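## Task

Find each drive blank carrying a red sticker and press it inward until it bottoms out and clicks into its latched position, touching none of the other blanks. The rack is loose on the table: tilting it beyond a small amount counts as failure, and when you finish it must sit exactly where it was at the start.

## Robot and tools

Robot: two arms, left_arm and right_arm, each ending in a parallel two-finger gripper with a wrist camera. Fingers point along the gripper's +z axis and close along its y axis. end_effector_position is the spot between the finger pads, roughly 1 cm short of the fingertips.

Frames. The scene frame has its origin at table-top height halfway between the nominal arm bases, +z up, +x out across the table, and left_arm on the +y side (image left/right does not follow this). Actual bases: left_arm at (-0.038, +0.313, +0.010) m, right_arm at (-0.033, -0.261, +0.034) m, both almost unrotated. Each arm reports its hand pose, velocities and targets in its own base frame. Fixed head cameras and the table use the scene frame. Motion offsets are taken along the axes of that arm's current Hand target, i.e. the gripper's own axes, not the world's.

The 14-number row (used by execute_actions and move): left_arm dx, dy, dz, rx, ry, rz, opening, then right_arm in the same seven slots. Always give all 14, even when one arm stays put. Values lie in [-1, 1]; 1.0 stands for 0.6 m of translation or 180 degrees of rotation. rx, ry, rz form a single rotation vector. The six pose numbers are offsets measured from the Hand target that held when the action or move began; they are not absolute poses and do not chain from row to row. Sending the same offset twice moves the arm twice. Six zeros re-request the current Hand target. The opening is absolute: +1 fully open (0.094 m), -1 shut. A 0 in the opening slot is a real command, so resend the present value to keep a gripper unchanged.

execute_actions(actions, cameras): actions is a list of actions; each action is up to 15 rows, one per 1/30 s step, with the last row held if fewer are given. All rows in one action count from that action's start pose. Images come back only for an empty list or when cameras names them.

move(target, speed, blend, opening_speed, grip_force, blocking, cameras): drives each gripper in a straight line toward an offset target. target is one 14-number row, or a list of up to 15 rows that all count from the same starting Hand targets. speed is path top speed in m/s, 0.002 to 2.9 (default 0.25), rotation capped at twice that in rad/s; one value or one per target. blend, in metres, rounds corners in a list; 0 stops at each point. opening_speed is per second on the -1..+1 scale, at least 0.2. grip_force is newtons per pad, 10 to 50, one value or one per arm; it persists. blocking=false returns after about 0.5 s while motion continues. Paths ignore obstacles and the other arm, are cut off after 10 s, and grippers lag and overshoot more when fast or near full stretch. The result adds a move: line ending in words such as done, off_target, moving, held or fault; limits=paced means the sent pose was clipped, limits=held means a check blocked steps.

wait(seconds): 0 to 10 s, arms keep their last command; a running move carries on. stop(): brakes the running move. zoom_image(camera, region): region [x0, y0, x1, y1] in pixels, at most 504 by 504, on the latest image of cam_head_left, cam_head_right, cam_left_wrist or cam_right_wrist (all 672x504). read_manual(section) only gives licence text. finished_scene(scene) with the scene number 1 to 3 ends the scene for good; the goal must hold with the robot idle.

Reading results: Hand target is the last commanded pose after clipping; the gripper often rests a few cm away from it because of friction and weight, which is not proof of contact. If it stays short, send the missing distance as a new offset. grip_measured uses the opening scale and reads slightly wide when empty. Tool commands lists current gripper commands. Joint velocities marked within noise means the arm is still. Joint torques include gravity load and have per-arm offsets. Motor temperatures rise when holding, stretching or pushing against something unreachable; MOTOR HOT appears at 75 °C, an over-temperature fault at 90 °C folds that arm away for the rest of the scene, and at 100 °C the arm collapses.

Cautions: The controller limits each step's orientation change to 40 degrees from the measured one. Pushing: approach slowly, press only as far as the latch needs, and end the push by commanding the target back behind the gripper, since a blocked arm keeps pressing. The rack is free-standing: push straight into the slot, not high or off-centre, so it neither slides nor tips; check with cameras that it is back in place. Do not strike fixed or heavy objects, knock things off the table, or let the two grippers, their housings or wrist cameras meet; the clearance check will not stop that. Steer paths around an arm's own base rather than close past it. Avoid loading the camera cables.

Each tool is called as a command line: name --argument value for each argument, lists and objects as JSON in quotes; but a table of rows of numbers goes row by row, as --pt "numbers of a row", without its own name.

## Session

execute_actions --actions '[]'

zoom_image --camera "cam_head_left" --region '[140, 50, 430, 260]'

zoom_image --camera "cam_head_right" --region '[140, 50, 430, 260]'

Scene clock: 0.00 s.
left_arm: end_effector_position=(+0.2882, -0.1685, +0.2324) grip_measured=+1.000 end_effector_quat_wxyz=(+0.497, +0.013, +0.832, -0.245) | right_arm: end_effector_position=(+0.2984, +0.1112, +0.2237) grip_measured=+1.000 end_effector_quat_wxyz=(+0.547, +0.131, +0.756, +0.333)
Joint positions: left_arm=[-0.591 0.877 0.668 -0.19 -0.11 -0.488 0.094] | right_arm=[0.326 0.715 0.383 0.153 -0.049 0.709 0.094]
Joint velocities: within noise
Joint torques (N m): no reading
Motor temperatures (°C): left_arm=[31 32 33 29 33 30 32] | right_arm=[31 34 36 32 30 31 32]
Heat: left arm: 33 °C; right arm: 36 °C.
Hand target: left_arm +0.2889, -0.1667, +0.2427; +0.507, +0.010, +0.825, -0.248 | right_arm +0.2980, +0.1125, +0.2361; +0.558, +0.126, +0.747, +0.339
Tool commands: left_gripper/opening=+1.0 right_gripper/opening=+1.0
camera_calibration:
cam_left_wrist: T_world_to_cam=[[-0.264607, -0.876873, 0.401345, -0.164426], [-0.805797, -0.0275939, -0.591549, 0.403584], [0.529788, -0.47993, -0.699279, 0.0170053], [0, 0, 0, 1]] pos_world=[0.272689, -0.124883, 0.316623]
cam_right_wrist: T_world_to_cam=[[0.170033, -0.758659, -0.628908, 0.172806], [-0.712246, 0.34644, -0.610479, 0.348355], [0.681024, 0.551739, -0.481446, -0.0629449], [0, 0, 0, 1]] pos_world=[0.261599, 0.0451462, 0.291039]

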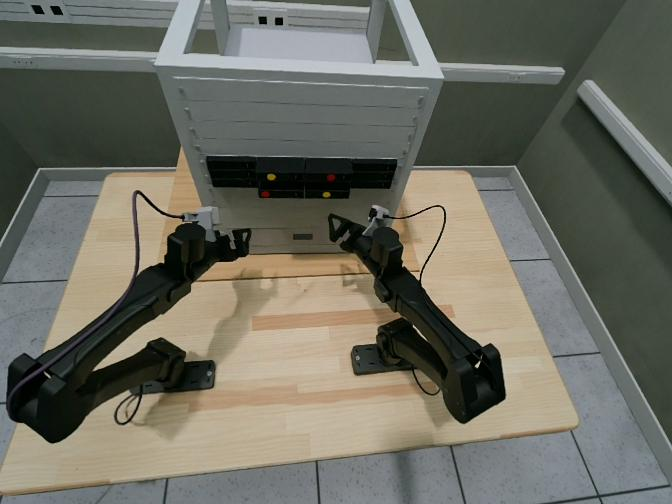

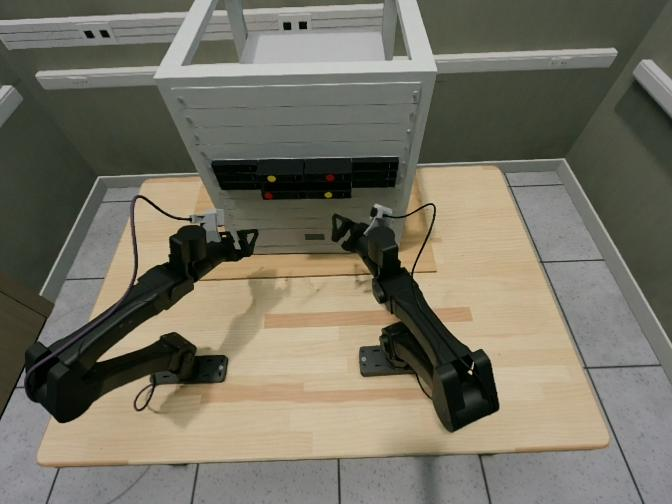

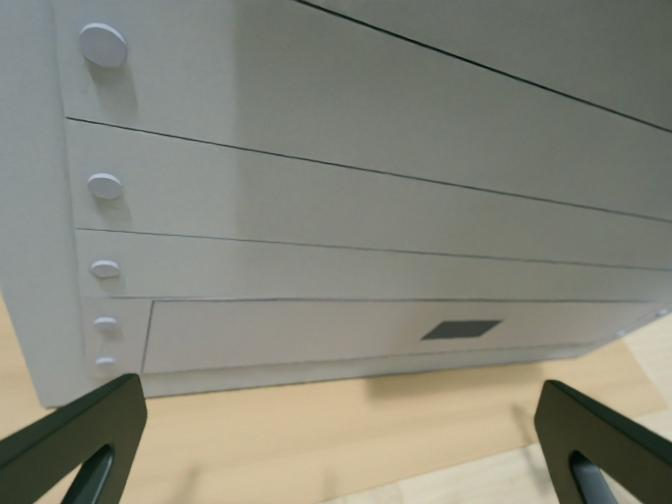

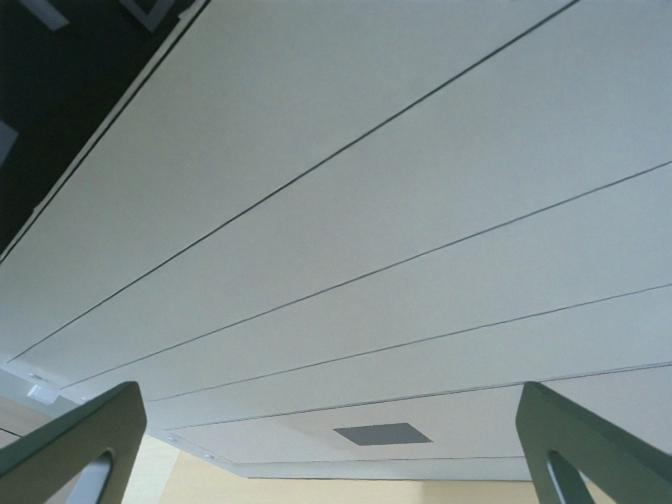

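Scaled by 1.738.

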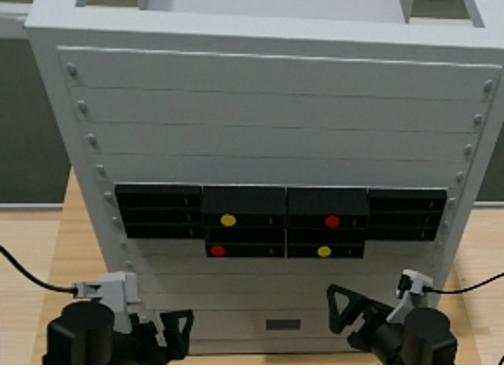

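Scaled by 1.738.

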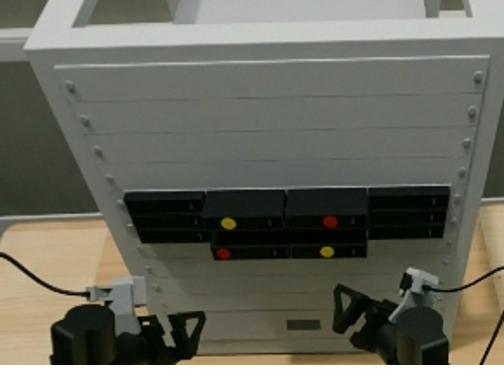

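move --pt "0 0 0 0 0 0 1 -0.0278 0.0730 -0.1042 0.0 0.0 0.0 -1" --pt "0 0 0 0 0 0 1 -0.1393 0.2712 -0.0925 0.1016 -0.1122 -0.2173 -1" --speed 0.25 --blend '[0.03, 0]' --cameras '["cam_right_wrist", "cam_head_left"]'

Scene clock: 23.03 s.
left_arm: end_effector_position=(+0.2882, -0.1685, +0.2324) grip_measured=+1.000 end_effector_quat_wxyz=(+0.497, +0.013, +0.832, -0.245) | right_arm: end_effector_position=(+0.2451, +0.1681, +0.4101) grip_measured=-0.978 end_effector_quat_wxyz=(+0.727, +0.001, +0.686, -0.014)
Joint positions: left_arm=[-0.591 0.877 0.668 -0.19 -0.11 -0.488 0.094] | right_arm=[1.203 0.956 0.929 0.198 1.219 -0.177 0.001]
Joint torques (N m): left_arm=[0.01 -2.43 8.69 1.99 -0.02 0.02] | right_arm=[0.1 -0.68 6.09 1.24 -0.02 -0.1]
Heat: left arm: 36 °C; right arm: 38 °C.
Hand target: left_arm +0.2889, -0.1667, +0.2427; +0.507, +0.010, +0.825, -0.248 | right_arm +0.2451, +0.1652, +0.4122; +0.731, +0.011, +0.682, -0.012
Off the commanded pose: left_arm 0.010 m, 1 deg | right_arm 0.004 m, 1 deg.
move: done
camera_calibration:
cam_right_wrist: T_world_to_cam=[[-0.0287163, -0.998798, 0.0397248, 0.157128], [-0.364737, -0.0265311, -0.930732, 0.513262], [0.930668, -0.0412163, -0.363537, 0.0218925], [0, 0, 0, 1]] pos_world=[0.171343, 0.171459, 0.479427]
Images, in order (width x height): cam_head_left 672x504, cam_right_wrist 672x504.

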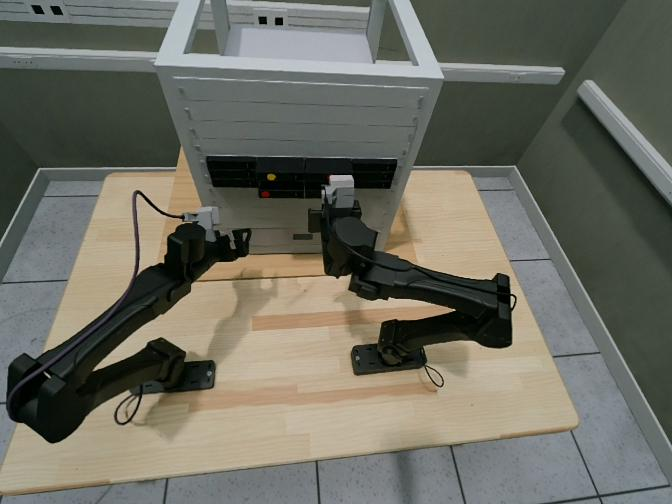

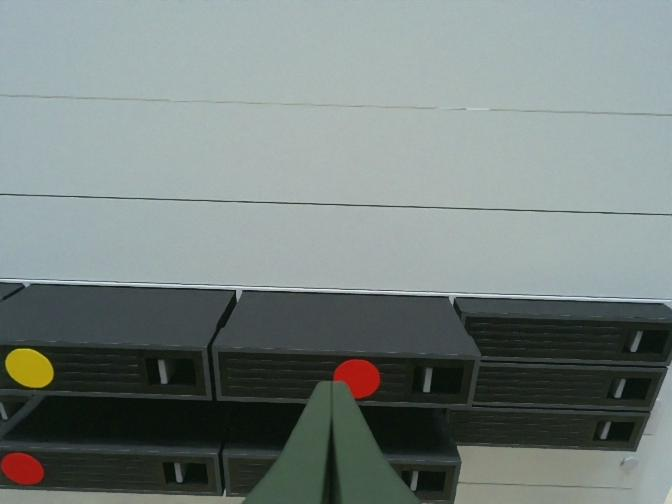

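move --target '[0, 0, 0, 0, 0, 0, 1, 0.0638, -0.0088, 0.0527, 0, 0, 0, -1]' --speed 0.12 --cameras '["cam_right_wrist"]'

Scene clock: 32.77 s.
left_arm: end_effector_position=(+0.2882, -0.1685, +0.2324) grip_measured=+1.000 end_effector_quat_wxyz=(+0.497, +0.013, +0.832, -0.245) | right_arm: end_effector_position=(+0.2792, +0.1581, +0.3724) grip_measured=-0.978 end_effector_quat_wxyz=(+0.724, +0.000, +0.689, -0.032)
Joint positions: left_arm=[-0.591 0.877 0.668 -0.19 -0.11 -0.488 0.094] | right_arm=[1.027 0.975 0.811 0.266 1.068 -0.133 0.001]
Joint torques (N m): left_arm=[0.01 -2.59 8.64 1.94 -0.08 0.03] | right_arm=[-0.42 -1.25 6.38 1.38 -0.23 0.14]
Heat: left arm: 36 °C; right arm: 38 °C.
Hand target: left_arm +0.2889, -0.1667, +0.2427; +0.507, +0.010, +0.825, -0.248 | right_arm +0.2790, +0.1588, +0.3761; +0.731, +0.011, +0.682, -0.012
Off the commanded pose: left_arm 0.010 m, 1 deg | right_arm 0.004 m, 3 deg.
move: off_target (right_arm)
camera_calibration:
cam_right_wrist: T_world_to_cam=[[-0.0528316, -0.996393, 0.0664017, 0.145985], [-0.374966, -0.0418351, -0.926094, 0.493899], [0.925532, -0.0738254, -0.371404, -0.0144319], [0, 0, 0, 1]] pos_world=[0.206265, 0.165055, 0.442343]
Images, in order (width x height): cam_right_wrist 672x504.

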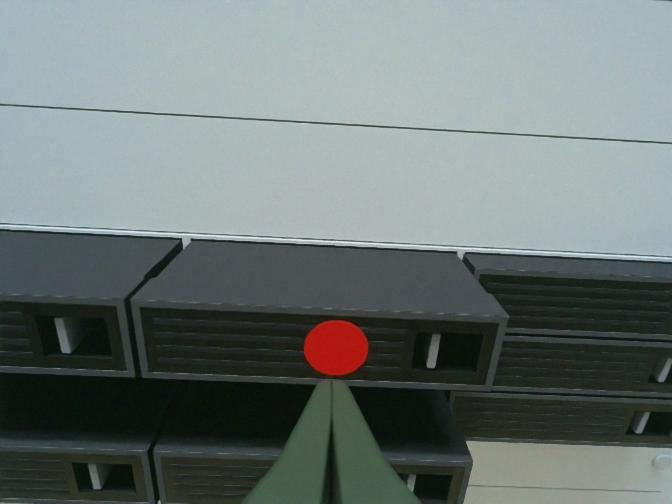

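move --target '[0, 0, 0, 0, 0, 0, 1, -0.0145, 0.0055, 0.0142, -0.0139, 0, 0, -1]' --speed 0.08 --cameras '["cam_right_wrist"]'

Scene clock: 40.87 s.
left_arm: end_effector_position=(+0.2882, -0.1685, +0.2324) grip_measured=+1.000 end_effector_quat_wxyz=(+0.497, +0.013, +0.832, -0.245) | right_arm: end_effector_position=(+0.2873, +0.1604, +0.3738) grip_measured=-0.978 end_effector_quat_wxyz=(+0.727, -0.011, +0.687, -0.013)
Joint positions: left_arm=[-0.591 0.877 0.668 -0.19 -0.11 -0.488 0.094] | right_arm=[0.978 0.975 0.811 0.266 0.978 -0.12 0.001]
Joint torques (N m): left_arm=[-0.08 -2.35 8.69 2 -0.08 0.08] | right_arm=[-0.42 -0.96 9.65 0.93 -0.18 0.15]
Motor temperatures (°C): left_arm=[31 32 36 33 33 30 32] | right_arm=[30 34 39 37 30 31 34]
Heat: left arm: 36 °C; right arm: 39 °C.
Hand target: left_arm +0.2889, -0.1667, +0.2427; +0.507, +0.010, +0.825, -0.248 | right_arm +0.2870, +0.1618, +0.3854; +0.731, -0.005, +0.682, +0.003
Off the commanded pose: left_arm 0.010 m, 1 deg | right_arm 0.012 m, 2 deg.
move: off_target (right_arm)
camera_calibration:
cam_right_wrist: T_world_to_cam=[[-0.0119467, -0.998278, 0.0574274, 0.140608], [-0.365516, -0.0490971, -0.929509, 0.498066], [0.930728, -0.0320952, -0.3643, -0.0320165], [0, 0, 0, 1]] pos_world=[0.213529, 0.163792, 0.443218]
Images, in order (width x height): cam_right_wrist 672x504.

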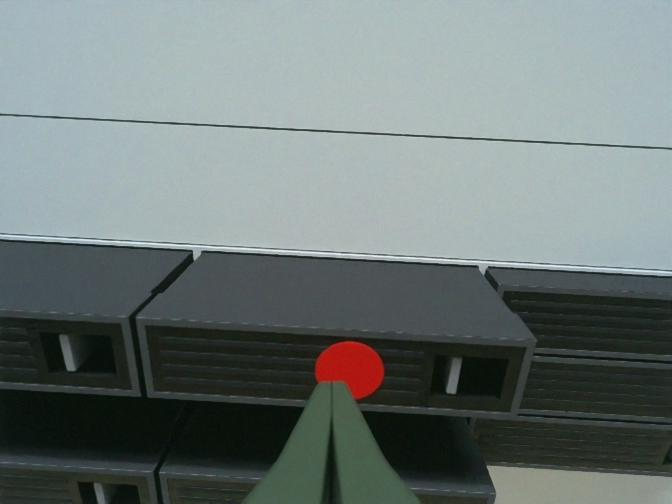

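move --target '[0, 0, 0, 0, 0, 0, 1, -0.011, 0, 0.0008, 0, 0, 0, -1]' --speed 0.08 --cameras '["cam_right_wrist"]'

Scene clock: 42.87 s.
left_arm: end_effector_position=(+0.2882, -0.1685, +0.2324) grip_measured=+1.000 end_effector_quat_wxyz=(+0.497, +0.013, +0.832, -0.245) | right_arm: end_effector_position=(+0.2874, +0.1606, +0.3799) grip_measured=-0.978 end_effector_quat_wxyz=(+0.729, -0.008, +0.684, -0.010)
Joint positions: left_arm=[-0.591 0.877 0.668 -0.19 -0.11 -0.488 0.094] | right_arm=[0.978 0.978 0.829 0.261 0.977 -0.119 0.001]
Joint torques (N m): left_arm=[0.06 -2.56 8.64 1.96 -0.04 0.04] | right_arm=[-0.44 -1.03 10.39 0.77 -0.21 0.15]
Heat: left arm: 36 °C; right arm: 39 °C.
Hand target: left_arm +0.2889, -0.1667, +0.2427; +0.507, +0.010, +0.825, -0.248 | right_arm +0.2871, +0.1618, +0.3920; +0.731, -0.004, +0.682, +0.003
Off the commanded pose: left_arm 0.010 m, 1 deg | right_arm 0.012 m, 2 deg.
move: off_target (right_arm)
camera_calibration:
cam_right_wrist: T_world_to_cam=[[-0.0117968, -0.998757, 0.0484218, 0.143866], [-0.360108, -0.0409325, -0.932012, 0.501852], [0.932836, -0.0284318, -0.359177, -0.0330302], [0, 0, 0, 1]] pos_world=[0.21323, 0.163291, 0.448902]
Images, in order (width x height): cam_right_wrist 672x504.

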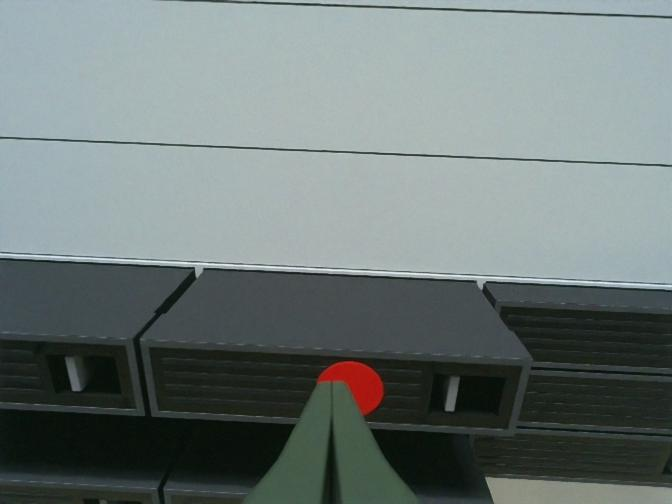

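move --target '[0, 0, 0, 0, 0, 0, 1, 0.0029, -0.0018, 0.0415, 0, 0, 0, -1]' --speed 0.05 --cameras '["cam_right_wrist"]'

Scene clock: 46.00 s.
left_arm: end_effector_position=(+0.2882, -0.1685, +0.2324) grip_measured=+1.000 end_effector_quat_wxyz=(+0.497, +0.013, +0.832, -0.245) | right_arm: end_effector_position=(+0.3123, +0.1601, +0.3759) grip_measured=-0.978 end_effector_quat_wxyz=(+0.725, -0.013, +0.689, -0.015)
Joint positions: left_arm=[-0.591 0.877 0.668 -0.19 -0.11 -0.488 0.094] | right_arm=[0.876 1.037 0.857 0.261 0.876 -0.101 0.001]
Joint torques (N m): left_arm=[0.01 -2.77 8.72 1.93 -0.05 -0.01] | right_arm=[-0.42 -1.8 10.66 0.95 -0.22 0.14]
Heat: left arm: 36 °C; right arm: 40 °C.
Hand target: left_arm +0.2889, -0.1667, +0.2427; +0.507, +0.010, +0.825, -0.248 | right_arm +0.3120, +0.1610, +0.3920; +0.731, -0.005, +0.682, +0.003
Off the commanded pose: left_arm 0.010 m, 1 deg | right_arm 0.016 m, 2 deg.
move: off_target (right_arm)
camera_calibration:
cam_right_wrist: T_world_to_cam=[[-0.0103684, -0.998033, 0.0618289, 0.138282], [-0.37064, -0.0535921, -0.927229, 0.510629], [0.928719, -0.0325302, -0.369355, -0.0519371], [0, 0, 0, 1]] pos_world=[0.238928, 0.163686, 0.445737]
Images, in order (width x height): cam_right_wrist 672x504.

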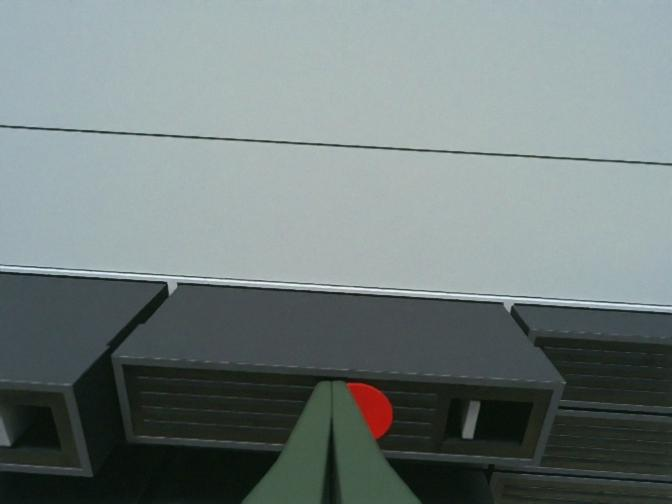

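move --target '[0, 0, 0, 0, 0, 0, 1, 0.0019, -0.0012, 0.0266, 0, 0, 0, -1]' --speed 0.05 --cameras '["cam_right_wrist"]'

Scene clock: 48.63 s.
left_arm: end_effector_position=(+0.2882, -0.1685, +0.2324) grip_measured=+1.000 end_effector_quat_wxyz=(+0.497, +0.013, +0.832, -0.245) | right_arm: end_effector_position=(+0.3272, +0.1615, +0.3730) grip_measured=-0.978 end_effector_quat_wxyz=(+0.721, -0.019, +0.692, -0.015)
Joint positions: left_arm=[-0.591 0.877 0.668 -0.19 -0.11 -0.488 0.094] | right_arm=[0.824 1.079 0.878 0.261 0.817 -0.092 0.001]
Joint torques (N m): left_arm=[0.21 -2.41 8.75 1.99 -0.04 -0.01] | right_arm=[-0.53 -2.13 10.76 1.09 -0.21 0.15]
Heat: left arm: 36 °C; right arm: 40 °C.
Hand target: left_arm +0.2889, -0.1667, +0.2427; +0.507, +0.010, +0.825, -0.248 | right_arm +0.3280, +0.1604, +0.3920; +0.731, -0.004, +0.682, +0.003
Off the commanded pose: left_arm 0.010 m, 1 deg | right_arm 0.019 m, 3 deg.
move: off_target (right_arm)
camera_calibration:
cam_right_wrist: T_world_to_cam=[[-0.00319663, -0.997507, 0.0704946, 0.134293], [-0.379583, -0.0640085, -0.922941, 0.516611], [0.925152, -0.0297089, -0.378432, -0.0627964], [0, 0, 0, 1]] pos_world=[0.254623, 0.16516, 0.44357]
Images, in order (width x height): cam_right_wrist 672x504.

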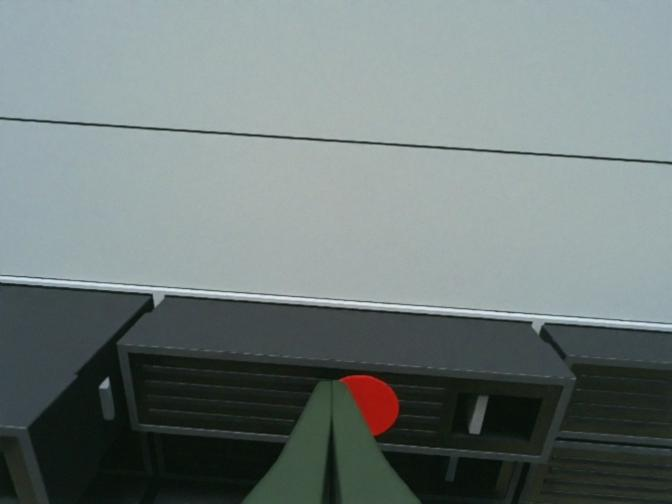

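move --target '[0, 0, 0, 0, 0, 0, 1, -0.0027, -0.0004, 0.0105, 0, 0, 0, -1]' --speed 0.04 --cameras '["cam_right_wrist"]'

move --target '[0, 0, 0, 0, 0, 0, 1, -0.0012, -0.0003, 0.0066, 0, 0, 0, -1]' --speed 0.04 --cameras '["cam_right_wrist"]'

Scene clock: 51.03 s.
left_arm: end_effector_position=(+0.2882, -0.1685, +0.2324) grip_measured=+1.000 end_effector_quat_wxyz=(+0.497, +0.013, +0.832, -0.245) | right_arm: end_effector_position=(+0.3324, +0.1617, +0.3757) grip_measured=-0.978 end_effector_quat_wxyz=(+0.722, -0.018, +0.691, -0.014)
Joint positions: left_arm=[-0.591 0.877 0.668 -0.19 -0.11 -0.488 0.094] | right_arm=[0.807 1.094 0.895 0.261 0.8 -0.089 0.001]
Joint torques (N m): left_arm=[-0.18 -2.52 8.57 1.99 -0.04 0.03] | right_arm=[-0.65 -2.06 10.81 1.1 -0.22 0.14]
Heat: left arm: 36 °C; right arm: 41 °C.
Hand target: left_arm +0.2889, -0.1667, +0.2427; +0.507, +0.010, +0.825, -0.248 | right_arm +0.3342, +0.1603, +0.3940; +0.731, -0.005, +0.682, +0.003
Off the commanded pose: left_arm 0.010 m, 1 deg | right_arm 0.018 m, 3 deg.
move: off_target (right_arm)
camera_calibration:
cam_right_wrist: T_world_to_cam=[[-0.00261545, -0.997722, 0.0674106, 0.135291], [-0.377878, -0.0614266, -0.923816, 0.520327], [0.925852, -0.0278892, -0.376856, -0.0676656], [0, 0, 0, 1]] pos_world=[0.259622, 0.165057, 0.446066]
Images, in order (width x height): cam_right_wrist 672x504.

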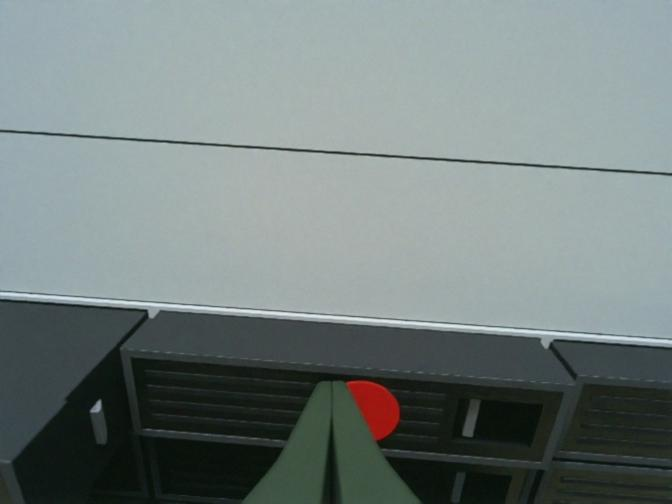

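Scene clock: 52.03 s.
left_arm: end_effector_position=(+0.2882, -0.1685, +0.2324) grip_measured=+1.000 end_effector_quat_wxyz=(+0.497, +0.013, +0.832, -0.245) | right_arm: end_effector_position=(+0.3361, +0.1619, +0.3765) grip_measured=-0.978 end_effector_quat_wxyz=(+0.722, -0.018, +0.692, -0.013)
Joint positions: left_arm=[-0.591 0.877 0.668 -0.19 -0.11 -0.488 0.094] | right_arm=[0.795 1.105 0.904 0.261 0.786 -0.087 0.001]
Joint torques (N m): left_arm=[0.06 -2.61 8.68 1.96 0.01 0.01] | right_arm=[-0.61 -2.17 10.88 1.09 -0.23 0.15]
Heat: left arm: 36 °C; right arm: 41 °C.
Hand target: left_arm +0.2889, -0.1667, +0.2427; +0.507, +0.010, +0.825, -0.248 | right_arm +0.3381, +0.1601, +0.3950; +0.731, -0.005, +0.682, +0.003
Off the commanded pose: left_arm 0.010 m, 1 deg | right_arm 0.019 m, 3 deg.
move: off_target (right_arm)
camera_calibration:
cam_right_wrist: T_world_to_cam=[[-0.0010493, -0.997737, 0.0672249, 0.135013], [-0.378202, -0.0618357, -0.923656, 0.52259], [0.925723, -0.0263937, -0.377281, -0.0709011], [0, 0, 0, 1]] pos_world=[0.263421, 0.165151, 0.446868]
Images, in order (width x height): cam_right_wrist 672x504.

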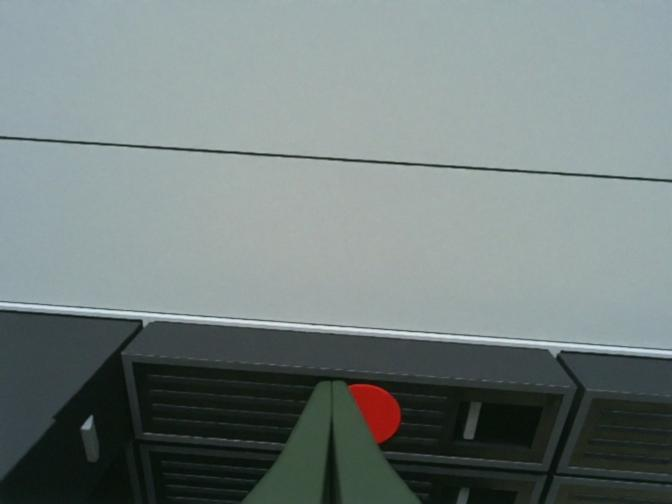

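move --target '[0,0,0,0,0,0,1, -0.0012,-0.0003,0.0066,0,0,0,-1]' --speed 0.04 --cameras '["cam_right_wrist"]'

Scene clock: 57.57 s.
left_arm: end_effector_position=(+0.2882, -0.1685, +0.2324) grip_measured=+1.000 end_effector_quat_wxyz=(+0.497, +0.013, +0.832, -0.245) | right_arm: end_effector_position=(+0.3371, +0.1615, +0.3774) grip_measured=-0.978 end_effector_quat_wxyz=(+0.722, -0.017, +0.691, -0.012)
Joint positions: left_arm=[-0.591 0.877 0.668 -0.19 -0.11 -0.488 0.094] | right_arm=[0.791 1.106 0.907 0.261 0.781 -0.086 0.001]
Joint torques (N m): left_arm=[-0.17 -2.71 8.64 1.96 -0.01 0.02] | right_arm=[-1.22 -1.46 11.45 1.09 -0.3 0.15]
Heat: left arm: 37 °C; right arm: 41 °C.
Hand target: left_arm +0.2889, -0.1667, +0.2427; +0.507, +0.010, +0.825, -0.248 | right_arm +0.3420, +0.1600, +0.3960; +0.731, -0.005, +0.682, +0.003
Off the commanded pose: left_arm 0.010 m, 1 deg | right_arm 0.019 m, 3 deg.
move: off_target (right_arm)
camera_calibration:
cam_right_wrist: T_world_to_cam=[[-0.000738015, -0.997869, 0.0652414, 0.135188], [-0.377035, -0.0601488, -0.924244, 0.523269], [0.926199, -0.0252804, -0.376187, -0.0721555], [0, 0, 0, 1]] pos_world=[0.264221, 0.16455, 0.447664]
Images, in order (width x height): cam_right_wrist 672x504.

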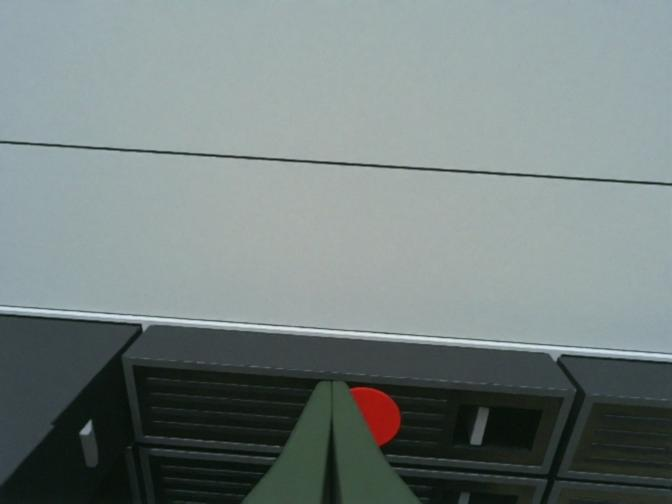

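move --target '[0,0,0,0,0,0,1, -0.0006,-0.0002,0.0066,0,0,0,-1]' --speed 0.04 --cameras '["cam_right_wrist"]'

Scene clock: 60.53 s.
left_arm: end_effector_position=(+0.2882, -0.1685, +0.2324) grip_measured=+1.000 end_effector_quat_wxyz=(+0.497, +0.013, +0.832, -0.245) | right_arm: end_effector_position=(+0.3373, +0.1613, +0.3774) grip_measured=-0.978 end_effector_quat_wxyz=(+0.722, -0.017, +0.691, -0.012)
Joint positions: left_arm=[-0.591 0.877 0.668 -0.19 -0.11 -0.488 0.094] | right_arm=[0.789 1.106 0.907 0.261 0.779 -0.085 0.001]
Joint torques (N m): left_arm=[0.05 -2.32 8.54 1.98 -0.01 0.02] | right_arm=[-2.03 -0.65 12.11 1.12 -0.37 0.14]
Heat: left arm: 37 °C; right arm: 41 °C.
Hand target: left_arm +0.2889, -0.1667, +0.2427; +0.507, +0.010, +0.825, -0.248 | right_arm +0.3460, +0.1599, +0.3966; +0.731, -0.004, +0.682, +0.003
Off the commanded pose: left_arm 0.010 m, 1 deg | right_arm 0.021 m, 3 deg.
move: off_target (right_arm)
camera_calibration:
cam_right_wrist: T_world_to_cam=[[-0.000336059, -0.997943, 0.0641103, 0.135399], [-0.376911, -0.0592557, -0.924352, 0.523239], [0.92625, -0.0244745, -0.376115, -0.072616], [0, 0, 0, 1]] pos_world=[0.26452, 0.164348, 0.447665]
Images, in order (width x height): cam_right_wrist 672x504.

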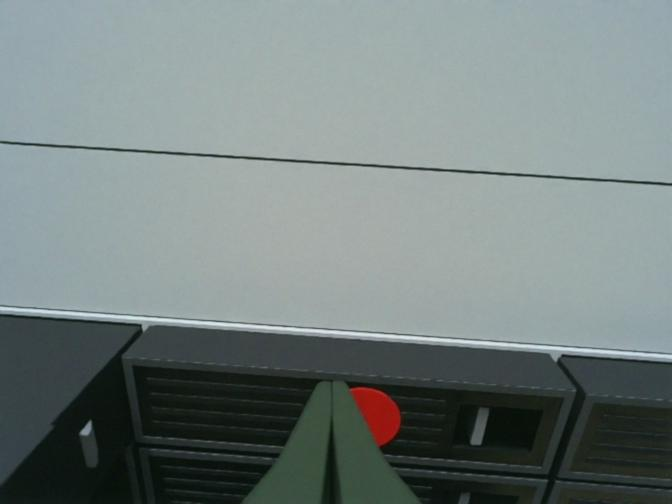

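zoom_image --camera "cam_right_wrist" --region '[330, 320, 672, 504]'

move --target '[0,0,0,0,0,0,1, -0.0006,-0.0002,0.0083,0,0,0,-1]' --speed 0.04 --cameras '["cam_right_wrist"]'

Scaled by 1.474.

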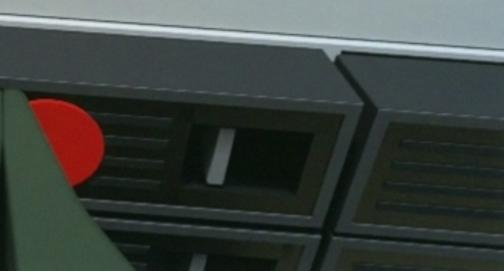

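Scene clock: 62.60 s.
left_arm: end_effector_position=(+0.2882, -0.1685, +0.2324) grip_measured=+1.000 end_effector_quat_wxyz=(+0.497, +0.013, +0.832, -0.245) | right_arm: end_effector_position=(+0.3373, +0.1617, +0.3775) grip_measured=-0.978 end_effector_quat_wxyz=(+0.721, -0.019, +0.693, -0.012)
Joint positions: left_arm=[-0.591 0.877 0.668 -0.19 -0.11 -0.488 0.094] | right_arm=[0.789 1.106 0.914 0.248 0.777 -0.083 0.001]
Joint torques (N m): left_arm=[0.01 -2.56 8.57 1.99 -0.07 0.02] | right_arm=[-2.99 0.42 12.27 1.27 -0.47 0.14]
Heat: left arm: 37 °C; right arm: 42 °C.
Hand target: left_arm +0.2889, -0.1667, +0.2427; +0.507, +0.010, +0.825, -0.248 | right_arm +0.3509, +0.1599, +0.3973; +0.731, -0.005, +0.682, +0.003
Off the commanded pose: left_arm 0.010 m, 1 deg | right_arm 0.024 m, 3 deg.
move: off_target (right_arm)
camera_calibration:
cam_right_wrist: T_world_to_cam=[[0.00240361, -0.99772, 0.0674427, 0.133599], [-0.381382, -0.06326, -0.922251, 0.524761], [0.924415, -0.0235047, -0.380664, -0.0703206], [0, 0, 0, 1]] pos_world=[0.264818, 0.164838, 0.448182]
Images, in order (width x height): cam_right_wrist 672x504.

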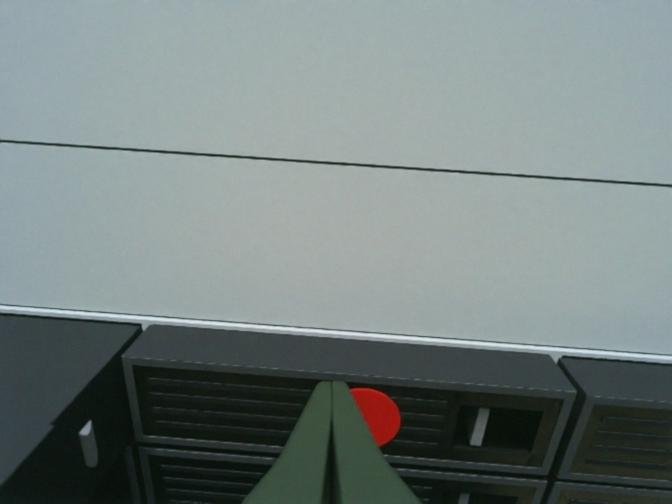

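move --target '[0,0,0,0,0,0,1, -0.009,0,-0.155,0,0,0,-1]' --speed 0.15 --cameras '["cam_right_wrist", "cam_head_right", "cam_head_left"]'

Scene clock: 67.43 s.
left_arm: end_effector_position=(+0.2882, -0.1685, +0.2324) grip_measured=+1.000 end_effector_quat_wxyz=(+0.497, +0.013, +0.832, -0.245) | right_arm: end_effector_position=(+0.2598, +0.1621, +0.4007) grip_measured=-0.978 end_effector_quat_wxyz=(+0.735, +0.005, +0.678, +0.016)
Joint positions: left_arm=[-0.591 0.877 0.668 -0.19 -0.11 -0.488 0.094] | right_arm=[1.1 0.924 0.861 0.236 1.08 -0.125 0.001]
Joint torques (N m): left_arm=[-0.1 -2.59 8.81 1.96 0 0.06] | right_arm=[0.47 -1.62 6.17 0.71 -0.02 -0.09]
Heat: left arm: 37 °C; right arm: 42 °C.
Hand target: left_arm +0.2889, -0.1667, +0.2427; +0.507, +0.010, +0.825, -0.248 | right_arm +0.2578, +0.1589, +0.3963; +0.731, -0.004, +0.682, +0.003
Off the commanded pose: left_arm 0.010 m, 1 deg | right_arm 0.006 m, 2 deg.
move: done
camera_calibration:
cam_right_wrist: T_world_to_cam=[[0.00845063, -0.999951, -0.00515999, 0.160465], [-0.342685, 0.00195174, -0.939448, 0.502801], [0.939412, 0.00970718, -0.342651, -0.0143387], [0, 0, 0, 1]] pos_world=[0.184416, 0.159615, 0.46827]
Images, in order (width x height): cam_head_left 672x504, cam_head_right 672x504, cam_right_wrist 672x504.

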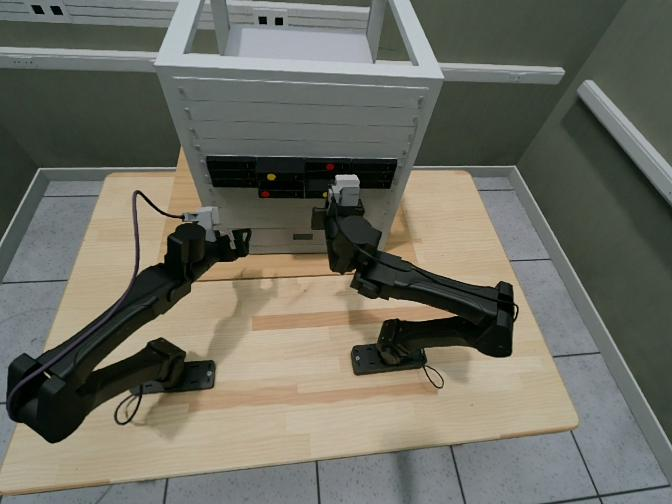

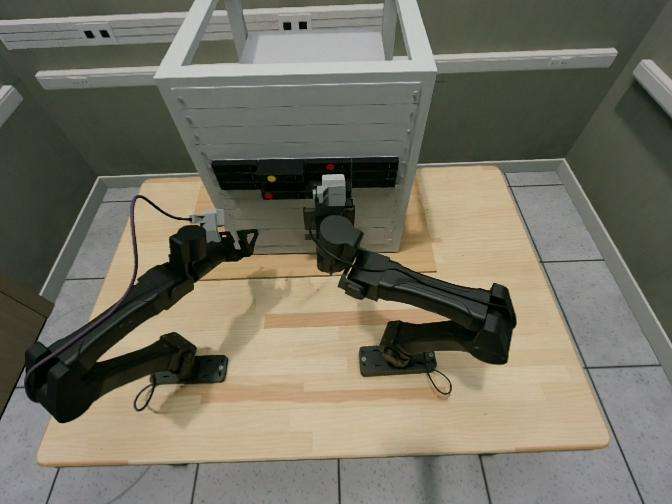

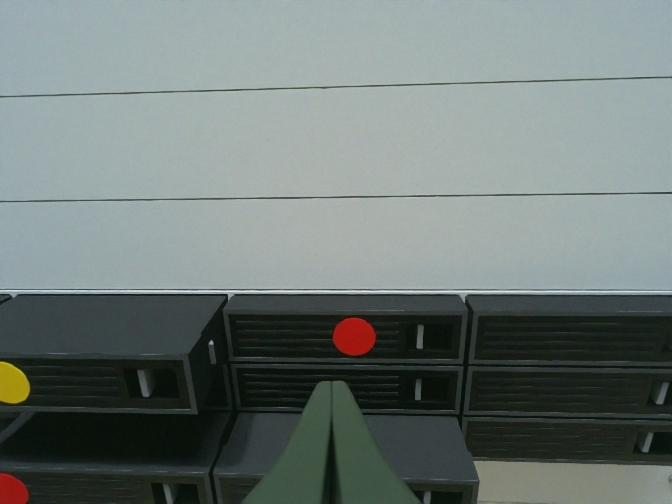

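move --target '[0,0,0,0,0,0,1, 0.101,0.1803,-0.0153,0.0139,-0.0167,0,-1]' --speed 0.15 --cameras '["cam_right_wrist", "cam_head_left", "cam_head_right"]'

Scene clock: 79.93 s.
left_arm: end_effector_position=(+0.2882, -0.1685, +0.2324) grip_measured=+1.000 end_effector_quat_wxyz=(+0.497, +0.013, +0.832, -0.245) | right_arm: end_effector_position=(+0.2518, +0.2694, +0.3362) grip_measured=-0.978 end_effector_quat_wxyz=(+0.747, +0.006, +0.665, -0.012)
Joint positions: left_arm=[-0.591 0.877 0.668 -0.19 -0.11 -0.488 0.094] | right_arm=[1.307 1.445 0.812 1.093 1.305 -0.453 0.001]
Joint torques (N m): left_arm=[0.06 -2.45 8.87 1.98 -0.01 0.09] | right_arm=[0.28 -4.4 5.46 0.98 -0.22 -0.12]
Heat: left arm: 37 °C; right arm: 40 °C.
Hand target: left_arm +0.2889, -0.1667, +0.2427; +0.507, +0.010, +0.825, -0.248 | right_arm +0.2517, +0.2669, +0.3349; +0.749, +0.011, +0.663, -0.012
Off the commanded pose: left_arm 0.010 m, 1 deg | right_arm 0.003 m, 1 deg.
move: done
camera_calibration:
cam_right_wrist: T_world_to_cam=[[-0.0336051, -0.999003, 0.0293744, 0.266171], [-0.309787, -0.0175317, -0.950644, 0.440033], [0.950212, -0.0410463, -0.308889, -0.0304095], [0, 0, 0, 1]] pos_world=[0.174157, 0.272372, 0.401103]
Images, in order (width x height): cam_head_left 672x504, cam_head_right 672x504, cam_right_wrist 672x504.

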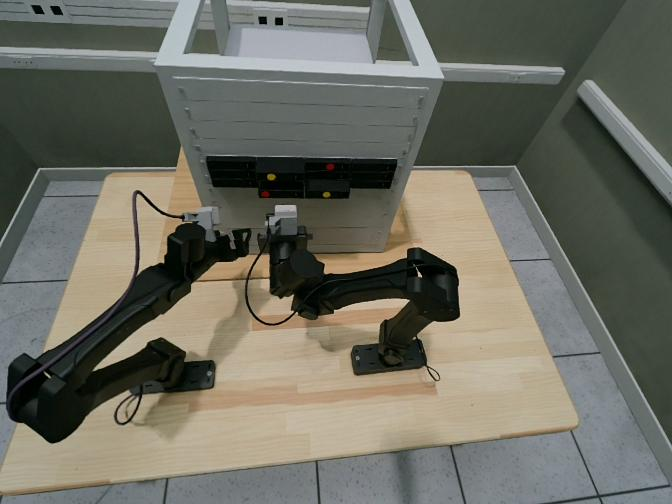

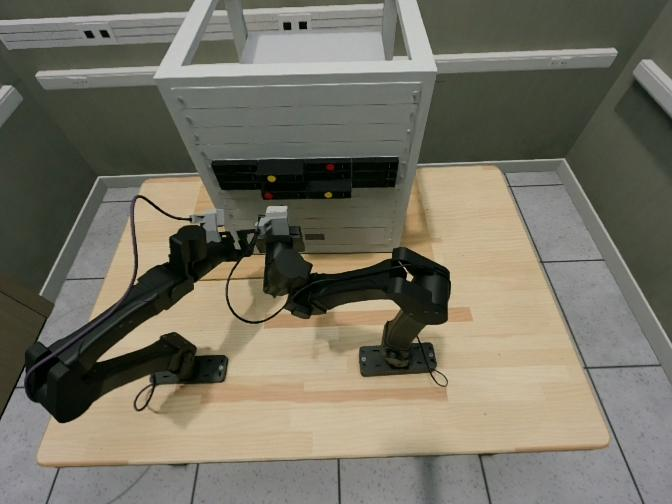

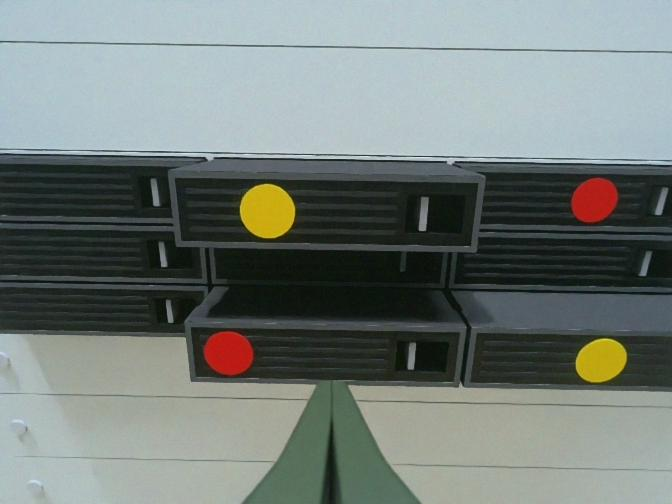

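move --target '[0,0,0,0,0,0,1, 0.0279,0,0.0571,0,0,0,-1]' --speed 0.1 --cameras '["cam_right_wrist"]'

Scene clock: 87.97 s.
left_arm: end_effector_position=(+0.2882, -0.1685, +0.2324) grip_measured=+1.000 end_effector_quat_wxyz=(+0.497, +0.013, +0.832, -0.245) | right_arm: end_effector_position=(+0.2869, +0.2607, +0.3236) grip_measured=-0.978 end_effector_quat_wxyz=(+0.749, +0.023, +0.662, -0.017)
Joint positions: left_arm=[-0.591 0.877 0.668 -0.19 -0.11 -0.488 0.094] | right_arm=[1.188 1.484 0.812 1.04 1.225 -0.337 0.001]
Joint torques (N m): left_arm=[-0.02 -2.55 8.65 1.96 -0.05 0.07] | right_arm=[-0.27 -5.2 6.38 0.52 -0.43 0.16]
Heat: left arm: 37 °C; right arm: 40 °C.
Hand target: left_arm +0.2889, -0.1667, +0.2427; +0.507, +0.010, +0.825, -0.248 | right_arm +0.2877, +0.2657, +0.3224; +0.748, +0.011, +0.663, -0.012
Off the commanded pose: left_arm 0.010 m, 1 deg | right_arm 0.005 m, 1 deg.
move: done
camera_calibration:
cam_right_wrist: T_world_to_cam=[[-0.0657091, -0.997783, 0.0105872, 0.274033], [-0.303586, 0.00988333, -0.952753, 0.430555], [0.950535, -0.0658187, -0.303563, -0.063303], [0, 0, 0, 1]] pos_world=[0.208889, 0.265003, 0.388094]
Images, in order (width x height): cam_right_wrist 672x504.

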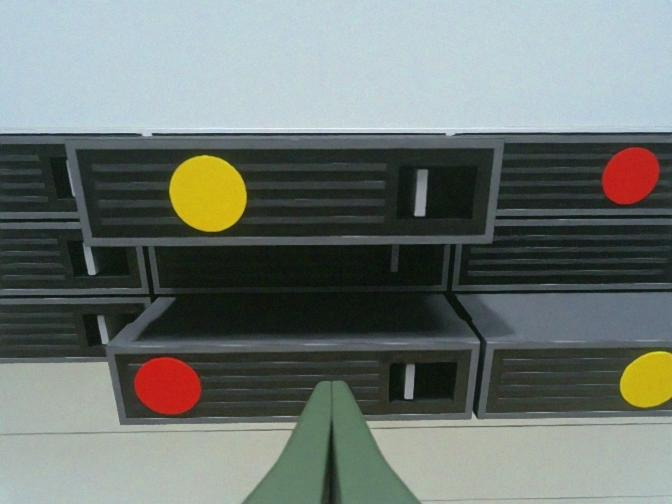

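move --target '[0,0,0,0,0,0,1, 0.0057,0.0154,0.0123,0,0,0,-1]' --speed 0.06 --cameras '["cam_right_wrist"]'

Scene clock: 92.37 s.
left_arm: end_effector_position=(+0.2882, -0.1685, +0.2324) grip_measured=+1.000 end_effector_quat_wxyz=(+0.497, +0.013, +0.832, -0.245) | right_arm: end_effector_position=(+0.2913, +0.2698, +0.3097) grip_measured=-0.978 end_effector_quat_wxyz=(+0.745, +0.008, +0.666, -0.024)
Joint positions: left_arm=[-0.591 0.877 0.668 -0.19 -0.11 -0.488 0.094] | right_arm=[1.183 1.527 0.812 1.038 1.21 -0.325 0.001]
Joint torques (N m): left_arm=[-0.03 -2.44 8.85 1.93 -0.01 0.05] | right_arm=[-0.4 -5.23 9.29 0.55 -0.38 0.16]
Heat: left arm: 37 °C; right arm: 40 °C.
Hand target: left_arm +0.2889, -0.1667, +0.2427; +0.507, +0.010, +0.825, -0.248 | right_arm +0.2957, +0.2746, +0.3199; +0.748, +0.012, +0.663, -0.012
Off the commanded pose: left_arm 0.010 m, 1 deg | right_arm 0.012 m, 2 deg.
move: off_target (right_arm)
camera_calibration:
cam_right_wrist: T_world_to_cam=[[-0.05531, -0.997535, 0.0431914, 0.270419], [-0.315038, -0.0236128, -0.948785, 0.429751], [0.947466, -0.0660842, -0.312955, -0.0672644], [0, 0, 0, 1]] pos_world=[0.214075, 0.275454, 0.375011]
Images, in order (width x height): cam_right_wrist 672x504.

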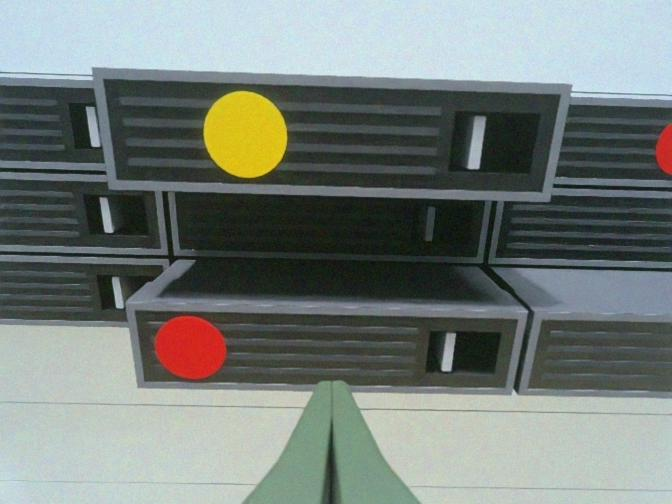

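move --target '[0,0,0,0,0,0,1, -0.0174,0,0.0021,0,0,0,-1]' --speed 0.06 --cameras '["cam_right_wrist"]'

Scene clock: 95.53 s.
left_arm: end_effector_position=(+0.2882, -0.1685, +0.2324) grip_measured=+1.000 end_effector_quat_wxyz=(+0.497, +0.013, +0.832, -0.245) | right_arm: end_effector_position=(+0.2927, +0.2732, +0.3139) grip_measured=-0.978 end_effector_quat_wxyz=(+0.744, +0.003, +0.668, -0.028)
Joint positions: left_arm=[-0.591 0.877 0.668 -0.19 -0.11 -0.488 0.094] | right_arm=[1.183 1.527 0.838 0.997 1.21 -0.325 0.001]
Joint torques (N m): left_arm=[-0.1 -2.55 8.72 1.98 -0.05 0.04] | right_arm=[-0.47 -6.95 9.43 0.56 -0.4 0.12]
Heat: left arm: 37 °C; right arm: 40 °C.
Hand target: left_arm +0.2889, -0.1667, +0.2427; +0.507, +0.010, +0.825, -0.248 | right_arm +0.2957, +0.2746, +0.3305; +0.749, +0.012, +0.663, -0.012
Off the commanded pose: left_arm 0.010 m, 1 deg | right_arm 0.017 m, 2 deg.
move: off_target (right_arm)
camera_calibration:
cam_right_wrist: T_world_to_cam=[[-0.054416, -0.99692, 0.0564746, 0.269001], [-0.319785, -0.0361801, -0.946799, 0.438348], [0.945926, -0.0695807, -0.316831, -0.0644429], [0, 0, 0, 1]] pos_world=[0.215773, 0.279548, 0.379418]
Images, in order (width x height): cam_right_wrist 672x504.

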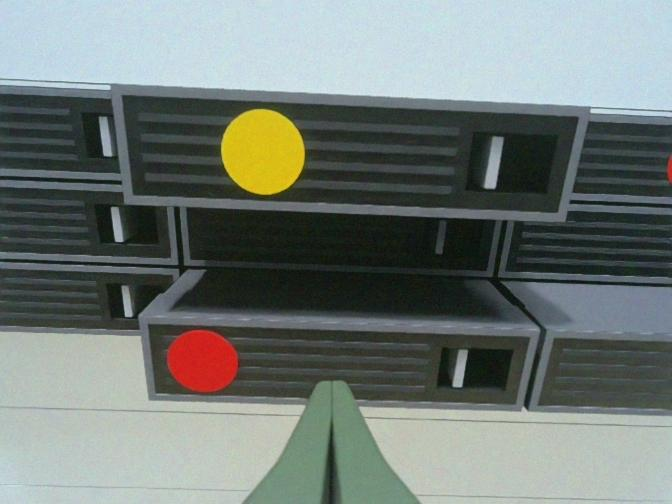

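move --target '[0,0,0,0,0,0,1, -0.0133,0,0.0016,0,0,0,-1]' --speed 0.06 --cameras '["cam_right_wrist"]'

Scene clock: 98.50 s.
left_arm: end_effector_position=(+0.2882, -0.1685, +0.2324) grip_measured=+1.000 end_effector_quat_wxyz=(+0.497, +0.013, +0.832, -0.245) | right_arm: end_effector_position=(+0.2937, +0.2757, +0.3173) grip_measured=-0.978 end_effector_quat_wxyz=(+0.742, -0.001, +0.669, -0.032)
Joint positions: left_arm=[-0.591 0.877 0.668 -0.19 -0.11 -0.488 0.094] | right_arm=[1.183 1.527 0.86 0.965 1.21 -0.325 0.001]
Joint torques (N m): left_arm=[-0.02 -2.61 8.68 1.89 0 0.05] | right_arm=[-0.51 -8.02 9.48 0.57 -0.37 0.11]
Heat: left arm: 37 °C; right arm: 40 °C.
Hand target: left_arm +0.2889, -0.1667, +0.2427; +0.507, +0.010, +0.825, -0.248 | right_arm +0.2957, +0.2746, +0.3385; +0.749, +0.012, +0.663, -0.012
Off the commanded pose: left_arm 0.010 m, 1 deg | right_arm 0.021 m, 3 deg.
move: off_target (right_arm)
camera_calibration:
cam_right_wrist: T_world_to_cam=[[-0.0540787, -0.996274, 0.0671828, 0.267791], [-0.323855, -0.0461447, -0.944981, 0.445397], [0.94456, -0.0728608, -0.320153, -0.0617705], [0, 0, 0, 1]] pos_world=[0.217072, 0.282845, 0.383125]
Images, in order (width x height): cam_right_wrist 672x504.

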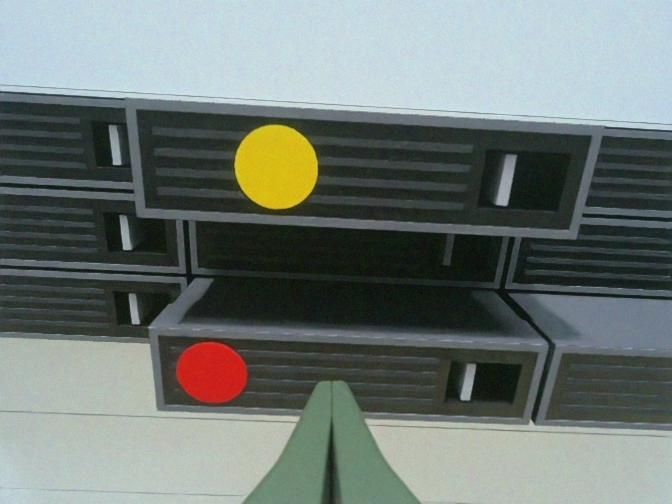

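move --target '[0,0,0,0,0,0,1, -0.0021,-0.008,0.0106,0,0,0,-1]' --speed 0.06 --cameras '["cam_right_wrist"]'

Scene clock: 102.27 s.
left_arm: end_effector_position=(+0.2882, -0.1685, +0.2324) grip_measured=+1.000 end_effector_quat_wxyz=(+0.497, +0.013, +0.832, -0.245) | right_arm: end_effector_position=(+0.3021, +0.2693, +0.3182) grip_measured=-0.978 end_effector_quat_wxyz=(+0.741, -0.001, +0.670, -0.037)
Joint positions: left_arm=[-0.591 0.877 0.668 -0.19 -0.11 -0.488 0.094] | right_arm=[1.151 1.514 0.86 0.93 1.186 -0.309 0.001]
Joint torques (N m): left_arm=[0.17 -2.59 8.72 1.94 -0.04 0.01] | right_arm=[-0.4 -8.46 9.51 0.58 -0.34 0.14]
Heat: left arm: 37 °C; right arm: 40 °C.
Hand target: left_arm +0.2889, -0.1667, +0.2427; +0.507, +0.010, +0.825, -0.248 | right_arm +0.3017, +0.2696, +0.3405; +0.749, +0.011, +0.663, -0.012
Off the commanded pose: left_arm 0.010 m, 1 deg | right_arm 0.022 m, 3 deg.
move: off_target (right_arm)
camera_calibration:
cam_right_wrist: T_world_to_cam=[[-0.0614108, -0.995345, 0.0742829, 0.261406], [-0.325876, -0.0503505, -0.944071, 0.45015], [0.943416, -0.0821831, -0.321267, -0.0667069], [0, 0, 0, 1]] pos_world=[0.225679, 0.277372, 0.384125]
Images, in order (width x height): cam_right_wrist 672x504.

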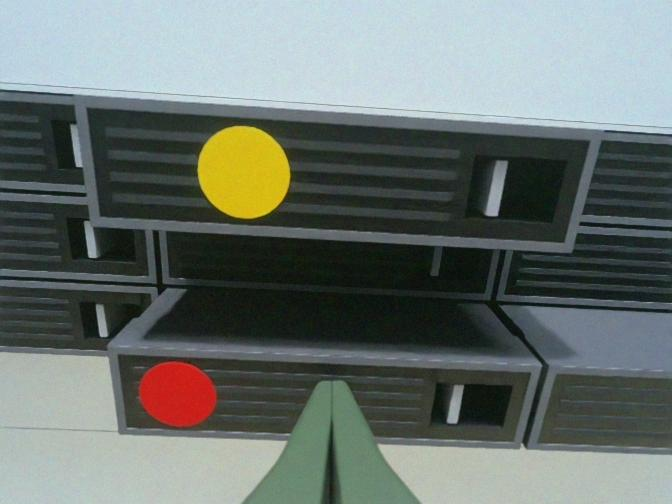

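move --target '[0,0,0,0,0,0,1, 0.0025,0,0.0413,0,0,0,-1]' --speed 0.05 --cameras '["cam_right_wrist"]'

Scene clock: 106.10 s.
left_arm: end_effector_position=(+0.2882, -0.1685, +0.2324) grip_measured=+1.000 end_effector_quat_wxyz=(+0.497, +0.013, +0.832, -0.245) | right_arm: end_effector_position=(+0.3243, +0.2633, +0.3299) grip_measured=-0.978 end_effector_quat_wxyz=(+0.745, +0.009, +0.666, -0.028)
Joint positions: left_arm=[-0.591 0.877 0.668 -0.19 -0.11 -0.488 0.094] | right_arm=[1.077 1.514 0.907 0.865 1.115 -0.256 0.001]
Joint torques (N m): left_arm=[-0.08 -2.69 8.61 1.9 -0.05 0.01] | right_arm=[-0.35 -5.93 9.88 0.62 -0.34 0.14]
Heat: left arm: 37 °C; right arm: 41 °C.
Hand target: left_arm +0.2889, -0.1667, +0.2427; +0.507, +0.010, +0.825, -0.248 | right_arm +0.3265, +0.2688, +0.3420; +0.748, +0.011, +0.663, -0.012
Off the commanded pose: left_arm 0.010 m, 1 deg | right_arm 0.013 m, 2 deg.
move: off_target (right_arm)
camera_calibration:
cam_right_wrist: T_world_to_cam=[[-0.062114, -0.997014, 0.0458884, 0.265987], [-0.314984, -0.0240455, -0.948792, 0.459279], [0.947062, -0.0733874, -0.31255, -0.0906963], [0, 0, 0, 1]] pos_world=[0.247082, 0.26958, 0.395207]
Images, in order (width x height): cam_right_wrist 672x504.

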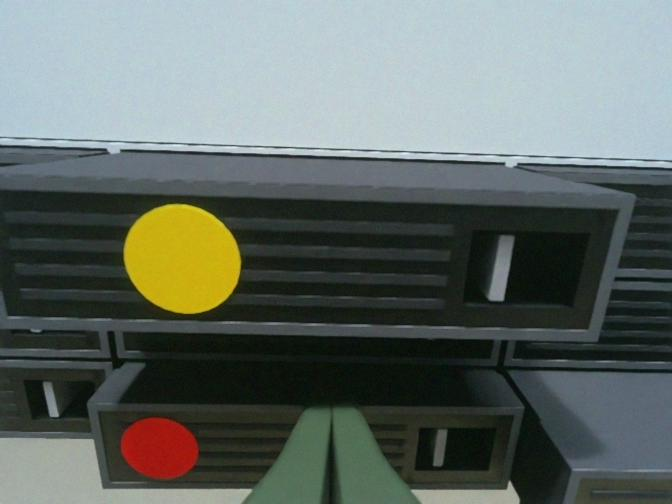

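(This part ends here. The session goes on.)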